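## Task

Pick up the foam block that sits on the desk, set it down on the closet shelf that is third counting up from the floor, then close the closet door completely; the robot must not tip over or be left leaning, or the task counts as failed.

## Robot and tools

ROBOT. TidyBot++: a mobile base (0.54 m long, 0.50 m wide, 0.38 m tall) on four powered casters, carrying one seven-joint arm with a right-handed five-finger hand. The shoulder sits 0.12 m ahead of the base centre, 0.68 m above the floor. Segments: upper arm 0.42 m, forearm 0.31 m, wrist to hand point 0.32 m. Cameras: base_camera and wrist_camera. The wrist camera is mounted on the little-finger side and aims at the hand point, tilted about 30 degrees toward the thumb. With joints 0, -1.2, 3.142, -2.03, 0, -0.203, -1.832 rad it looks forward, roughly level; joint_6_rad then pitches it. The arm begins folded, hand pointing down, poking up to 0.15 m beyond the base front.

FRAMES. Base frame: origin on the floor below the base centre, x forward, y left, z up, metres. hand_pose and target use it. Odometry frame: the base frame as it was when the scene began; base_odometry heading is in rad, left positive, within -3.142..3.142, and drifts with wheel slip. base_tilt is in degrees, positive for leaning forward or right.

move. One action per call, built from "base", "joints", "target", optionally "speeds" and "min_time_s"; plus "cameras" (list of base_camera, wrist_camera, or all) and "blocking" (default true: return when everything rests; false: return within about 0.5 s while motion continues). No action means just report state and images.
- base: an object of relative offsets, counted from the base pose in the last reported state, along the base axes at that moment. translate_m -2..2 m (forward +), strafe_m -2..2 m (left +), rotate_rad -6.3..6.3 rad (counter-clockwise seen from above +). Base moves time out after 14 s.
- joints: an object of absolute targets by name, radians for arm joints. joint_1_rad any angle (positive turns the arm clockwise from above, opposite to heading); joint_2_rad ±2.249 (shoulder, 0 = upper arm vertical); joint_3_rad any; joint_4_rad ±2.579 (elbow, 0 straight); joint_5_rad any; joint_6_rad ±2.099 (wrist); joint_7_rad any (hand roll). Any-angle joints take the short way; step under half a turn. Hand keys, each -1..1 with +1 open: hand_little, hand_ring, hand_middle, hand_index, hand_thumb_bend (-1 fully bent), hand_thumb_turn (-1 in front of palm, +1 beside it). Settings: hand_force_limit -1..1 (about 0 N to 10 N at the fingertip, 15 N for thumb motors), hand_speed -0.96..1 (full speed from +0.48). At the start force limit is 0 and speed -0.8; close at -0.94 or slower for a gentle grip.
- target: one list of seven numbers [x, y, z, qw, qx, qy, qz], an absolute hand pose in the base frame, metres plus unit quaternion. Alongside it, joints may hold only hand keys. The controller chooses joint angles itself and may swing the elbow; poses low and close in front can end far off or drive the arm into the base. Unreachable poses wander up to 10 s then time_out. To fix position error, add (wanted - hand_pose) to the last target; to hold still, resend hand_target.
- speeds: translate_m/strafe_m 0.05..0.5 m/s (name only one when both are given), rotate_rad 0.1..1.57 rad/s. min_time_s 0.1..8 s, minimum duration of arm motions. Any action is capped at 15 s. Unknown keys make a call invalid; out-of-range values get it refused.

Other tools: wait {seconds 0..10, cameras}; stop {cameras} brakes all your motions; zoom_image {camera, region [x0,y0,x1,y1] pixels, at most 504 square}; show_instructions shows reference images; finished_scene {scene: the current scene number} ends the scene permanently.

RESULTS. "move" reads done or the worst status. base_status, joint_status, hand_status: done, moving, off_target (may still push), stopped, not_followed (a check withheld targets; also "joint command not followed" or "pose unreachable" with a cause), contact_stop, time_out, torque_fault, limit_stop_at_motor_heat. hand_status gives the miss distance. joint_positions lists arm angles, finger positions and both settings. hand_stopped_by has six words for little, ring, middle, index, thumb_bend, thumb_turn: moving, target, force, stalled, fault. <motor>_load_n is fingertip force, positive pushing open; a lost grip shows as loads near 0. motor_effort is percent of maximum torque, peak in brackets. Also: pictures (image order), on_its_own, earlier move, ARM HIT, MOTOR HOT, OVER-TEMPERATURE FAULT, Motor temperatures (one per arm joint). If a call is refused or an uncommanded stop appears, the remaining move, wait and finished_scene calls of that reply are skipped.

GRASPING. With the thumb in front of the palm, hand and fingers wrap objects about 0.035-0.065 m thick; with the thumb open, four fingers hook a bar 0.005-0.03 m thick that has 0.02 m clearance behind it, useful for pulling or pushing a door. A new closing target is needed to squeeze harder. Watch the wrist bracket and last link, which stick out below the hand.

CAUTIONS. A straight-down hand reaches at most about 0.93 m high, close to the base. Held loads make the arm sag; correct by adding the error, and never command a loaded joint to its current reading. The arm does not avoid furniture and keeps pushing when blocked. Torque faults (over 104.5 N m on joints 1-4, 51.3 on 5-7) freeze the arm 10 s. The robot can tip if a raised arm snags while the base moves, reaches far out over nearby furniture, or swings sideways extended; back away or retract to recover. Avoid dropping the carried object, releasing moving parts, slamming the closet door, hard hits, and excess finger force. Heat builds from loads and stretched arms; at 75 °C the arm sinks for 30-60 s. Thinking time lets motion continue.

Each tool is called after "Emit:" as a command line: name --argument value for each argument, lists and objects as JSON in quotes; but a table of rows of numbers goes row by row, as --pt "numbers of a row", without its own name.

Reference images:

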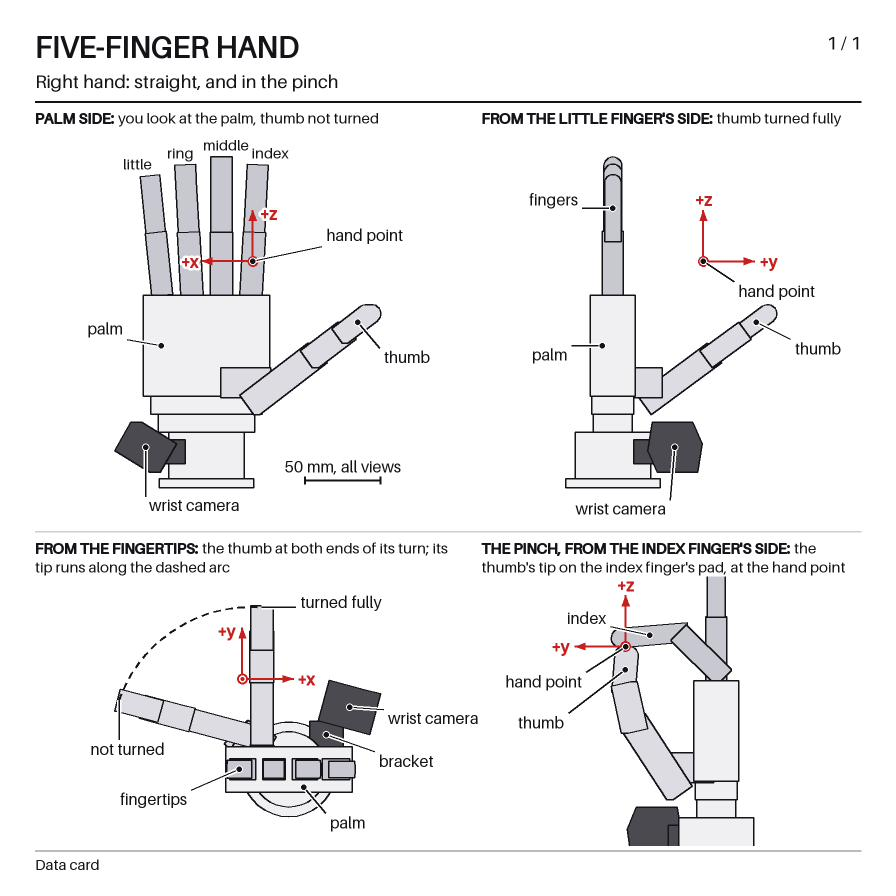

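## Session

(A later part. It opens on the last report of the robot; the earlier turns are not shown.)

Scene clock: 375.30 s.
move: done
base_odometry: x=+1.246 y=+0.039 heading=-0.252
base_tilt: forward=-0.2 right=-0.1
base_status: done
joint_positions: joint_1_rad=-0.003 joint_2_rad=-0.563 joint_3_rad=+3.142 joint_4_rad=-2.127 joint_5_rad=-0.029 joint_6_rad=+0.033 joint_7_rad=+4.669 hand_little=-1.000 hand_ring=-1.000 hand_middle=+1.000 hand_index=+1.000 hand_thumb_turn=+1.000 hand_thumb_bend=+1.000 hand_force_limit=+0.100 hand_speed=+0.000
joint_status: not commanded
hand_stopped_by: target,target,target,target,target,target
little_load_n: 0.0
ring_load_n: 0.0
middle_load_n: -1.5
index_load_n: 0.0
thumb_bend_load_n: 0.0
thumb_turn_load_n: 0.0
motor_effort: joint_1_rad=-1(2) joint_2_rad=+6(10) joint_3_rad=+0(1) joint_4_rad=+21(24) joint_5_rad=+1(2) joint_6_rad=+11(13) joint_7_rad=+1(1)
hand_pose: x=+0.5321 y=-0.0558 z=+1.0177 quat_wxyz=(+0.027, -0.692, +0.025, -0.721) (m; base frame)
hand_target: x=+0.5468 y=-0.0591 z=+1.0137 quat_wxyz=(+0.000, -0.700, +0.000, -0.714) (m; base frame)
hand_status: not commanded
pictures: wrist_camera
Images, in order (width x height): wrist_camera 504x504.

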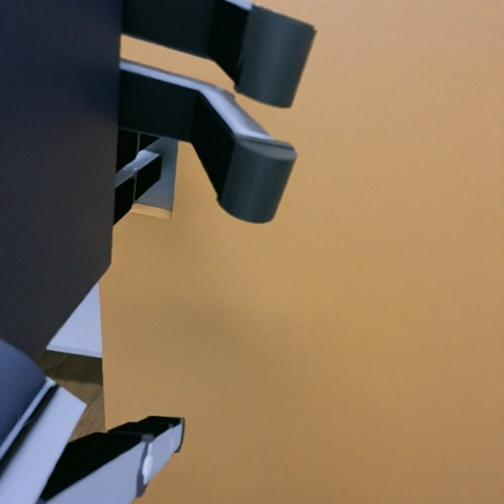

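Emit:
move --base '{"translate_m": 0.006, "strafe_m": 0.06}' --speeds '{"translate_m": 0.06}' --cameras '["all"]'

Emit:
zoom_image --camera "wrist_camera" --region '[100, 80, 260, 240]'

Scene clock: 378.07 s.
move: done
base_odometry: x=+1.267 y=+0.096 heading=-0.252
base_tilt: forward=-0.2 right=-0.1
base_status: done
joint_positions: joint_1_rad=+0.032 joint_2_rad=-0.571 joint_3_rad=+3.178 joint_4_rad=-2.132 joint_5_rad=-0.029 joint_6_rad=+0.033 joint_7_rad=+4.672 hand_little=-1.000 hand_ring=-1.000 hand_middle=+0.998 hand_index=+1.000 hand_thumb_turn=+1.000 hand_thumb_bend=+1.000 hand_force_limit=+0.100 hand_speed=+0.000
joint_status: not commanded
hand_stopped_by: target,target,target,target,target,target
little_load_n: 0.0
ring_load_n: -0.5
middle_load_n: -10.0
index_load_n: 0.0
thumb_bend_load_n: 0.0
thumb_turn_load_n: 0.0
motor_effort: joint_1_rad=-5(10) joint_2_rad=+13(13) joint_3_rad=-5(9) joint_4_rad=+23(25) joint_5_rad=+1(2) joint_6_rad=+13(14) joint_7_rad=+1(1)
hand_pose: x=+0.5248 y=-0.0887 z=+1.0169 quat_wxyz=(+0.009, -0.690, +0.053, -0.722) (m; base frame)
hand_target: x=+0.5468 y=-0.0591 z=+1.0137 quat_wxyz=(+0.000, -0.700, +0.000, -0.714) (m; base frame)
hand_status: not commanded
pictures: base_camera, wrist_camera
Images, in order (width x height): base_camera 644x364, wrist_camera 504x504.

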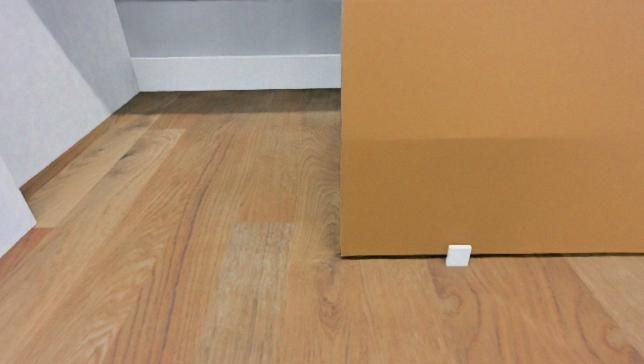

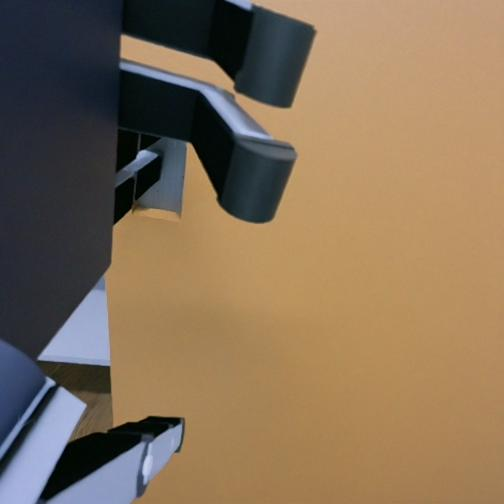

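Scaled by 3.150 from the camera's 504x504 image, which has a finer 720x720 frame.

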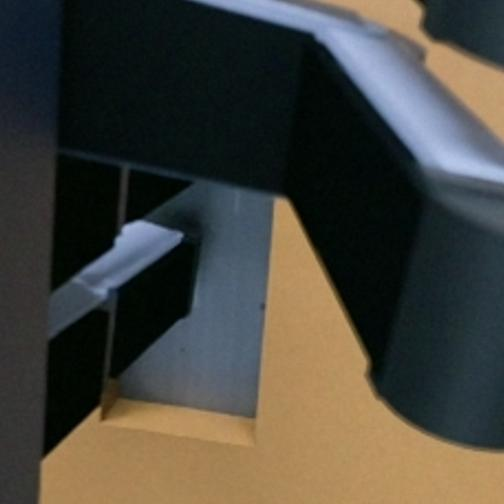

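Emit:
move --base '{"strafe_m": 0.12}' --speeds '{"strafe_m": 0.08}' --cameras '["all"]'

Scene clock: 382.20 s.
move: done
base_odometry: x=+1.297 y=+0.212 heading=-0.253
base_tilt: forward=-0.2 right=-0.1
base_status: done
joint_positions: joint_1_rad=+0.037 joint_2_rad=-0.574 joint_3_rad=+3.181 joint_4_rad=-2.132 joint_5_rad=-0.029 joint_6_rad=+0.033 joint_7_rad=+4.676 hand_little=-1.000 hand_ring=-1.000 hand_middle=+0.999 hand_index=+1.000 hand_thumb_turn=+1.000 hand_thumb_bend=+1.000 hand_force_limit=+0.100 hand_speed=+0.000
joint_status: not commanded
hand_stopped_by: target,target,target,target,target,target
little_load_n: 0.0
ring_load_n: 0.0
middle_load_n: -6.0
index_load_n: -2.0
thumb_bend_load_n: 0.0
thumb_turn_load_n: 0.0
motor_effort: joint_1_rad=-6(11) joint_2_rad=+14(14) joint_3_rad=-4(12) joint_4_rad=+24(25) joint_5_rad=+1(2) joint_6_rad=+14(14) joint_7_rad=+1(1)
hand_pose: x=+0.5230 y=-0.0928 z=+1.0181 quat_wxyz=(+0.005, -0.689, +0.055, -0.723) (m; base frame)
hand_target: x=+0.5468 y=-0.0591 z=+1.0137 quat_wxyz=(+0.000, -0.700, +0.000, -0.714) (m; base frame)
hand_status: not commanded
pictures: base_camera, wrist_camera
Images, in order (width x height): base_camera 644x364, wrist_camera 504x504.

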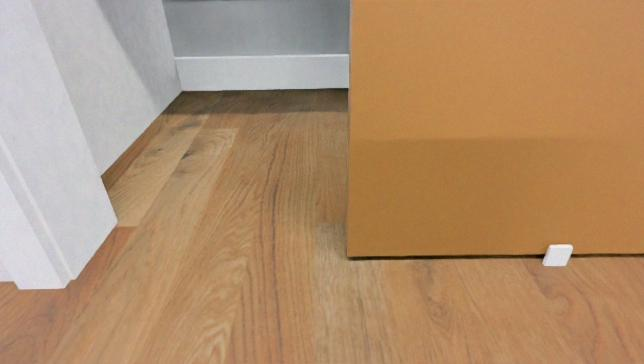

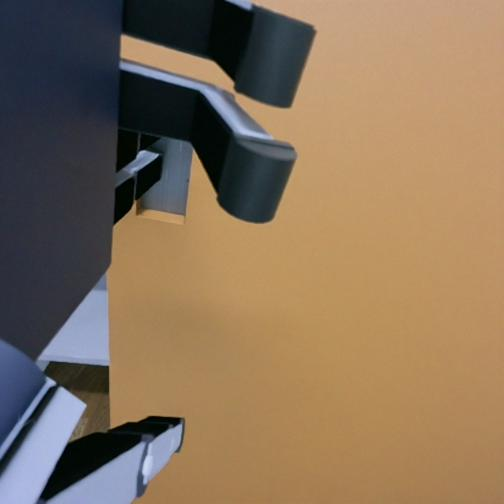

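Emit:
move --base '{"strafe_m": 0.15, "translate_m": -0.004}' --speeds '{"strafe_m": 0.08}' --cameras '["all"]'

Scene clock: 386.23 s.
move: done
base_odometry: x=+1.331 y=+0.359 heading=-0.253
base_tilt: forward=-0.2 right=-0.1
base_status: done
joint_positions: joint_1_rad=+0.035 joint_2_rad=-0.572 joint_3_rad=+3.177 joint_4_rad=-2.131 joint_5_rad=-0.029 joint_6_rad=+0.033 joint_7_rad=+4.678 hand_little=-1.000 hand_ring=-1.000 hand_middle=+0.999 hand_index=+1.000 hand_thumb_turn=+1.000 hand_thumb_bend=+1.000 hand_force_limit=+0.100 hand_speed=+0.000
joint_status: not commanded
hand_stopped_by: target,target,target,target,target,target
little_load_n: 0.0
ring_load_n: 0.0
middle_load_n: -6.0
index_load_n: -0.5
thumb_bend_load_n: 0.0
thumb_turn_load_n: 0.0
motor_effort: joint_1_rad=-4(10) joint_2_rad=+7(15) joint_3_rad=-3(11) joint_4_rad=+20(24) joint_5_rad=+1(2) joint_6_rad=+10(15) joint_7_rad=+1(1)
hand_pose: x=+0.5242 y=-0.0901 z=+1.0183 quat_wxyz=(+0.006, -0.689, +0.052, -0.723) (m; base frame)
hand_target: x=+0.5468 y=-0.0591 z=+1.0137 quat_wxyz=(+0.000, -0.700, +0.000, -0.714) (m; base frame)
hand_status: not commanded
pictures: base_camera, wrist_camera
Images, in order (width x height): base_camera 644x364, wrist_camera 504x504.

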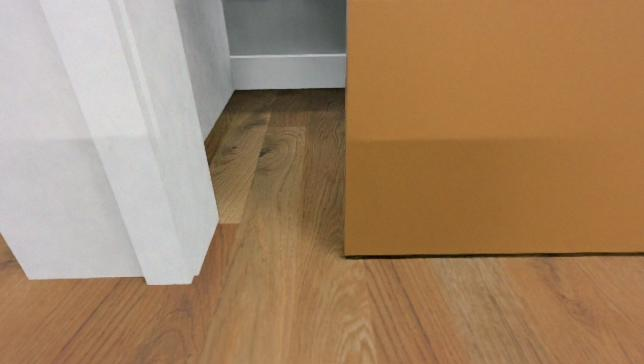

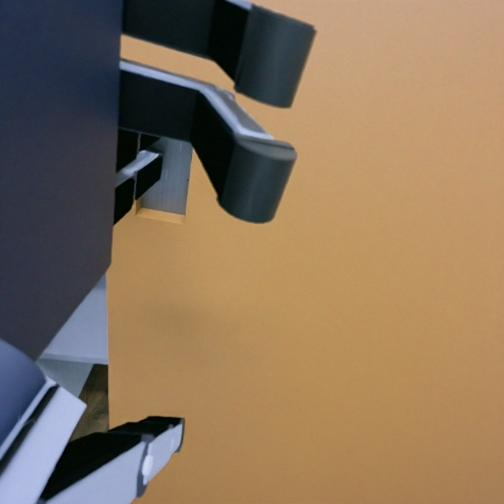

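Emit:
move --base '{"strafe_m": 0.14, "translate_m": 0.001}' --speeds '{"strafe_m": 0.08}' --cameras '["all"]'

Scene clock: 389.87 s.
move: done
base_odometry: x=+1.367 y=+0.494 heading=-0.253
base_tilt: forward=-0.3 right=-0.1
base_status: done
joint_positions: joint_1_rad=+0.038 joint_2_rad=-0.577 joint_3_rad=+3.180 joint_4_rad=-2.134 joint_5_rad=-0.029 joint_6_rad=+0.033 joint_7_rad=+4.679 hand_little=-1.000 hand_ring=-1.000 hand_middle=+0.999 hand_index=+1.000 hand_thumb_turn=+1.000 hand_thumb_bend=+1.000 hand_force_limit=+0.100 hand_speed=+0.000
joint_status: not commanded
hand_stopped_by: target,target,target,target,target,target
little_load_n: 0.0
ring_load_n: 0.0
middle_load_n: -4.5
index_load_n: -3.0
thumb_bend_load_n: 0.0
thumb_turn_load_n: 0.0
motor_effort: joint_1_rad=-5(10) joint_2_rad=+15(15) joint_3_rad=-4(10) joint_4_rad=+25(25) joint_5_rad=+1(2) joint_6_rad=+14(15) joint_7_rad=+1(1)
hand_pose: x=+0.5221 y=-0.0929 z=+1.0184 quat_wxyz=(+0.004, -0.688, +0.054, -0.723) (m; base frame)
hand_target: x=+0.5468 y=-0.0591 z=+1.0137 quat_wxyz=(+0.000, -0.700, +0.000, -0.714) (m; base frame)
hand_status: not commanded
pictures: base_camera, wrist_camera
Images, in order (width x height): base_camera 644x364, wrist_camera 504x504.

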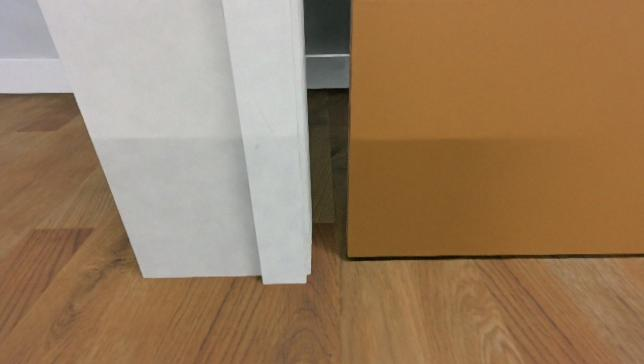

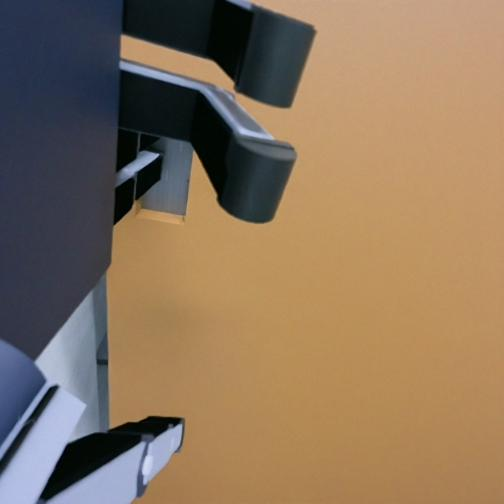

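Emit:
move --base '{"strafe_m": 0.05, "translate_m": -0.003}' --speeds '{"strafe_m": 0.06}' --cameras '["all"]'

Scene clock: 392.40 s.
move: done
base_odometry: x=+1.377 y=+0.543 heading=-0.253
base_tilt: forward=-0.2 right=+0.0
base_status: done
joint_positions: joint_1_rad=+0.040 joint_2_rad=-0.573 joint_3_rad=+3.187 joint_4_rad=-2.131 joint_5_rad=-0.029 joint_6_rad=+0.033 joint_7_rad=+4.680 hand_little=-1.000 hand_ring=-1.000 hand_middle=+1.000 hand_index=+0.999 hand_thumb_turn=+1.000 hand_thumb_bend=+1.000 hand_force_limit=+0.100 hand_speed=+0.000
joint_status: not commanded
hand_stopped_by: target,target,target,target,target,target
little_load_n: 0.0
ring_load_n: 0.0
middle_load_n: -1.0
index_load_n: -6.5
thumb_bend_load_n: 0.0
thumb_turn_load_n: 0.0
motor_effort: joint_1_rad=-6(10) joint_2_rad=+4(15) joint_3_rad=-6(11) joint_4_rad=+18(25) joint_5_rad=+2(2) joint_6_rad=+6(14) joint_7_rad=+0(1)
hand_pose: x=+0.5228 y=-0.0972 z=+1.0182 quat_wxyz=(+0.002, -0.689, +0.057, -0.723) (m; base frame)
hand_target: x=+0.5468 y=-0.0591 z=+1.0137 quat_wxyz=(+0.000, -0.700, +0.000, -0.714) (m; base frame)
hand_status: not commanded
pictures: base_camera, wrist_camera
Images, in order (width x height): base_camera 644x364, wrist_camera 504x504.

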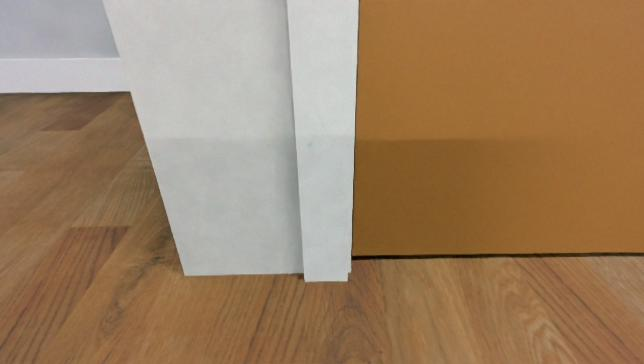

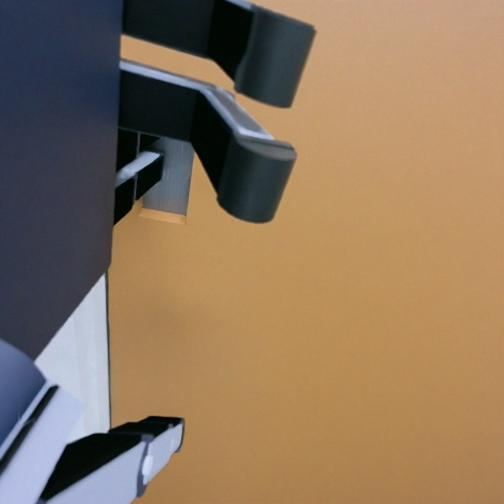

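Emit:
move --base '{"strafe_m": 0.018}' --speeds '{"strafe_m": 0.05}' --cameras '["all"]'

Emit:
zoom_image --camera "base_camera" --region '[280, 0, 460, 300]'

Scene clock: 394.83 s.
move: done
base_odometry: x=+1.381 y=+0.561 heading=-0.253
base_tilt: forward=-0.1 right=-0.1
base_status: done
joint_positions: joint_1_rad=+0.052 joint_2_rad=-0.567 joint_3_rad=+3.206 joint_4_rad=-2.127 joint_5_rad=-0.029 joint_6_rad=+0.033 joint_7_rad=+4.681 hand_little=-1.000 hand_ring=-1.000 hand_middle=+1.000 hand_index=+0.999 hand_thumb_turn=+1.000 hand_thumb_bend=+1.000 hand_force_limit=+0.100 hand_speed=+0.000
joint_status: not commanded
hand_stopped_by: target,target,target,target,target,target
little_load_n: 0.0
ring_load_n: 0.0
middle_load_n: -0.5
index_load_n: -11.5
thumb_bend_load_n: 0.0
thumb_turn_load_n: 0.0
motor_effort: joint_1_rad=-10(12) joint_2_rad=+4(6) joint_3_rad=-10(13) joint_4_rad=+18(19) joint_5_rad=+1(1) joint_6_rad=+6(8) joint_7_rad=+0(1)
hand_pose: x=+0.5217 y=-0.1124 z=+1.0178 quat_wxyz=(-0.005, -0.688, +0.071, -0.722) (m; base frame)
hand_target: x=+0.5468 y=-0.0591 z=+1.0137 quat_wxyz=(+0.000, -0.700, +0.000, -0.714) (m; base frame)
hand_status: not commanded
pictures: base_camera, wrist_camera
Images, in order (width x height): base_camera 644x364, wrist_camera 504x504.

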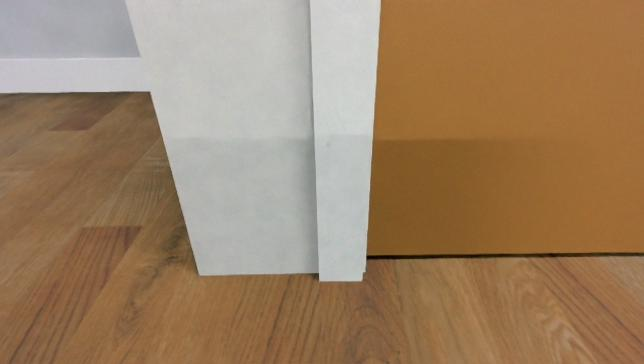

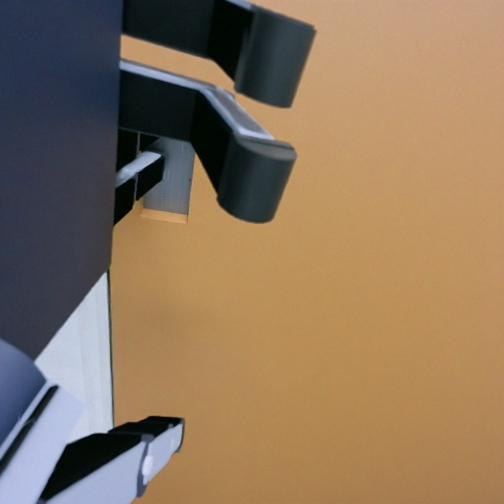

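Scaled by 1.680.

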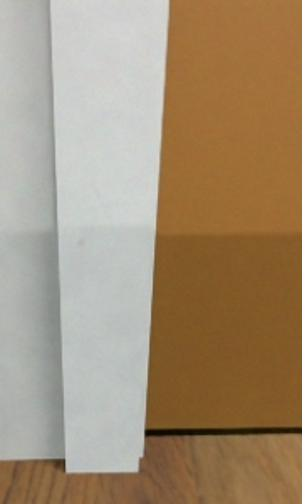

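Emit:
move --base '{"strafe_m": -0.04}' --speeds '{"strafe_m": 0.08}' --cameras '["base_camera"]'

Emit:
move --base '{"translate_m": -0.15}' --speeds '{"translate_m": 0.2}' --cameras '["all"]'

Emit:
move --base '{"translate_m": -0.75, "strafe_m": -0.5}' --joints '{"joint_1_rad": 0, "joint_2_rad": -1.2, "joint_3_rad": 3.142, "joint_4_rad": -2.03, "joint_5_rad": 0, "joint_6_rad": -0.203, "joint_7_rad": -1.832, "hand_little": 1, "hand_ring": 1}' --cameras '["all"]'

Scene clock: 398.03 s.
move: done
base_odometry: x=+1.371 y=+0.522 heading=-0.253
base_tilt: forward=-0.2 right=+0.0
base_status: done
joint_positions: joint_1_rad=+0.022 joint_2_rad=-0.574 joint_3_rad=+3.164 joint_4_rad=-2.132 joint_5_rad=-0.029 joint_6_rad=+0.033 joint_7_rad=+4.681 hand_little=-1.000 hand_ring=-1.000 hand_middle=+0.999 hand_index=+1.000 hand_thumb_turn=+1.000 hand_thumb_bend=+1.000 hand_force_limit=+0.100 hand_speed=+0.000
joint_status: not commanded
hand_stopped_by: target,target,target,target,target,target
little_load_n: 0.0
ring_load_n: 0.0
middle_load_n: -3.5
index_load_n: -1.0
thumb_bend_load_n: 0.0
thumb_turn_load_n: 0.5
motor_effort: joint_1_rad=-4(10) joint_2_rad=+10(13) joint_3_rad=-2(10) joint_4_rad=+22(25) joint_5_rad=+0(2) joint_6_rad=+13(14) joint_7_rad=+1(1)
hand_pose: x=+0.5254 y=-0.0780 z=+1.0191 quat_wxyz=(+0.011, -0.689, +0.040, -0.723) (m; base frame)
hand_target: x=+0.5468 y=-0.0591 z=+1.0137 quat_wxyz=(+0.000, -0.700, +0.000, -0.714) (m; base frame)
hand_status: not commanded
pictures: base_camera
Images, in order (width x height): base_camera 644x364.

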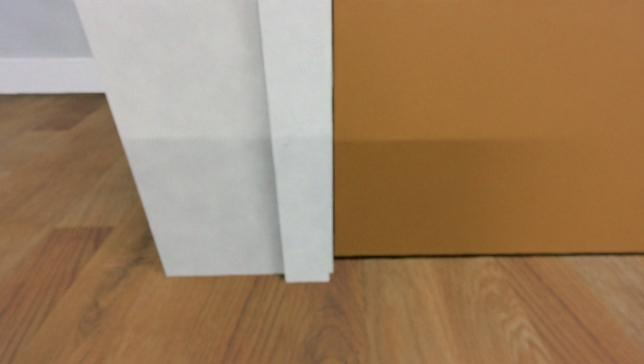

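Scene clock: 399.53 s.
move: done
base_odometry: x=+1.226 y=+0.560 heading=-0.253
base_tilt: forward=-0.2 right=-0.1
base_status: done
joint_positions: joint_1_rad=+0.014 joint_2_rad=-0.518 joint_3_rad=+3.155 joint_4_rad=-2.111 joint_5_rad=-0.029 joint_6_rad=+0.034 joint_7_rad=+4.681 hand_little=-1.000 hand_ring=-1.000 hand_middle=+1.000 hand_index=+1.000 hand_thumb_turn=+1.000 hand_thumb_bend=+1.000 hand_force_limit=+0.100 hand_speed=+0.000
joint_status: not commanded
hand_stopped_by: target,target,target,target,target,target
little_load_n: 0.0
ring_load_n: 0.0
middle_load_n: 0.0
index_load_n: 0.0
thumb_bend_load_n: 0.0
thumb_turn_load_n: 0.0
motor_effort: joint_1_rad=-1(4) joint_2_rad=-3(10) joint_3_rad=+0(2) joint_4_rad=+17(22) joint_5_rad=+2(2) joint_6_rad=+7(12) joint_7_rad=+1(1)
hand_pose: x=+0.5459 y=-0.0704 z=+1.0093 quat_wxyz=(+0.014, -0.702, +0.033, -0.711) (m; base frame)
hand_target: x=+0.5468 y=-0.0591 z=+1.0137 quat_wxyz=(+0.000, -0.700, +0.000, -0.714) (m; base frame)
hand_status: not commanded
pictures: base_camera, wrist_camera
Images, in order (width x height): base_camera 644x364, wrist_camera 504x504.

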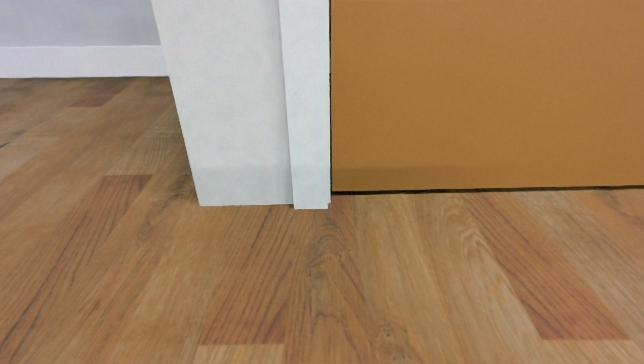

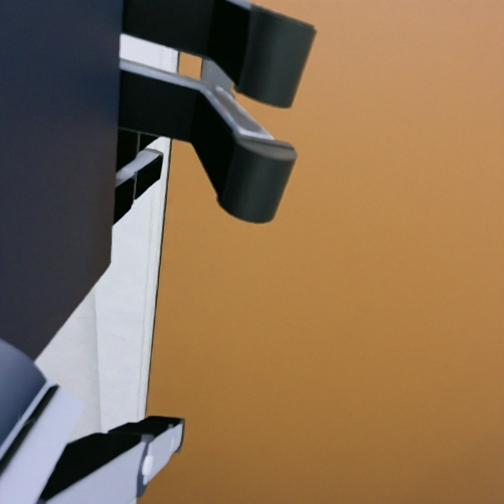

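Scene clock: 402.60 s.
move: done
base_odometry: x=+0.374 y=+0.264 heading=-0.254
base_tilt: forward=-0.2 right=-0.1
base_status: done
joint_positions: joint_1_rad=+0.012 joint_2_rad=-1.174 joint_3_rad=+3.152 joint_4_rad=-2.038 joint_5_rad=-0.029 joint_6_rad=-0.113 joint_7_rad=+4.496 hand_little=+1.000 hand_ring=+1.000 hand_middle=+1.000 hand_index=+1.000 hand_thumb_turn=+1.000 hand_thumb_bend=+1.000 hand_force_limit=+0.100 hand_speed=+0.000
joint_status: all done
hand_stopped_by: target,target,target,target,target,target
little_load_n: 0.0
ring_load_n: 0.0
middle_load_n: 0.0
index_load_n: 0.0
thumb_bend_load_n: 0.0
thumb_turn_load_n: 0.0
motor_effort: joint_1_rad=-1(2) joint_2_rad=+15(17) joint_3_rad=+1(2) joint_4_rad=+14(19) joint_5_rad=+1(2) joint_6_rad=+5(8) joint_7_rad=+1(2)
hand_pose: x=+0.2616 y=-0.0555 z=+1.1912 quat_wxyz=(+0.104, -0.466, +0.064, -0.877) (m; base frame)
hand_target: x=+0.2586 y=-0.0490 z=+1.1725 quat_wxyz=(+0.113, -0.490, +0.065, -0.862) (m; base frame)
hand_status: not commanded
pictures: base_camera, wrist_camera
Images, in order (width x height): base_camera 644x364, wrist_camera 504x504.

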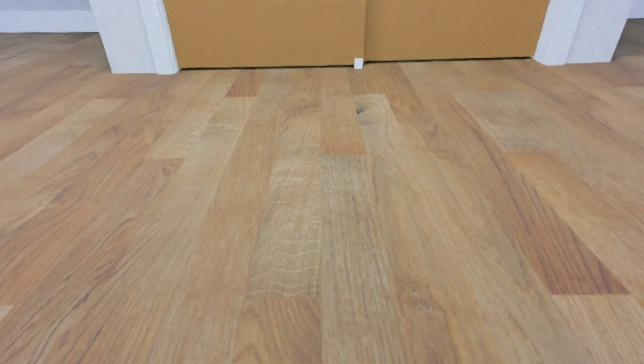

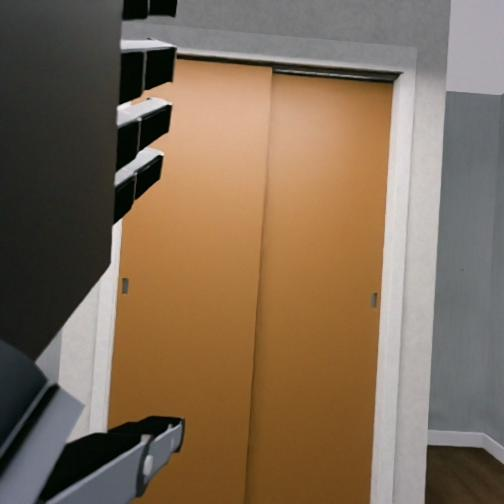

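Emit:
zoom_image --camera "base_camera" --region '[140, 0, 240, 80]'

Emit:
zoom_image --camera "base_camera" --region '[500, 0, 600, 80]'

Emit:
zoom_image --camera "wrist_camera" --region '[340, 60, 440, 500]'

Scaled by 5.040.

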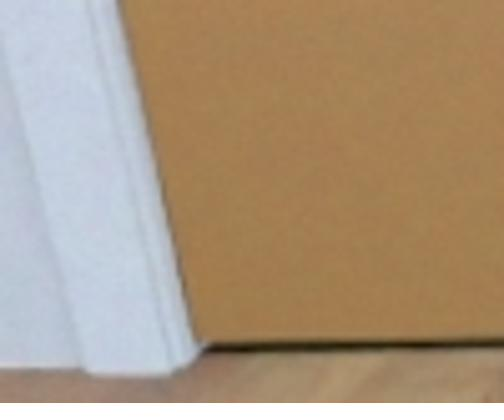

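Scaled by 5.040.

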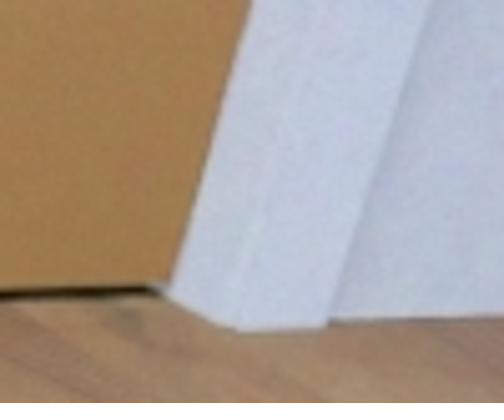

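Scaled by 1.145 from the camera's 504x504 image, which has a finer 720x720 frame.

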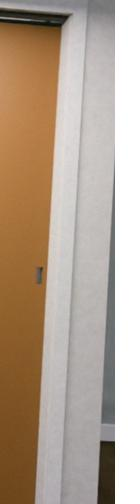

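Both doors are flush with their jambs.

Emit:
finished_scene --scene 2

The scene is finished: the task was done.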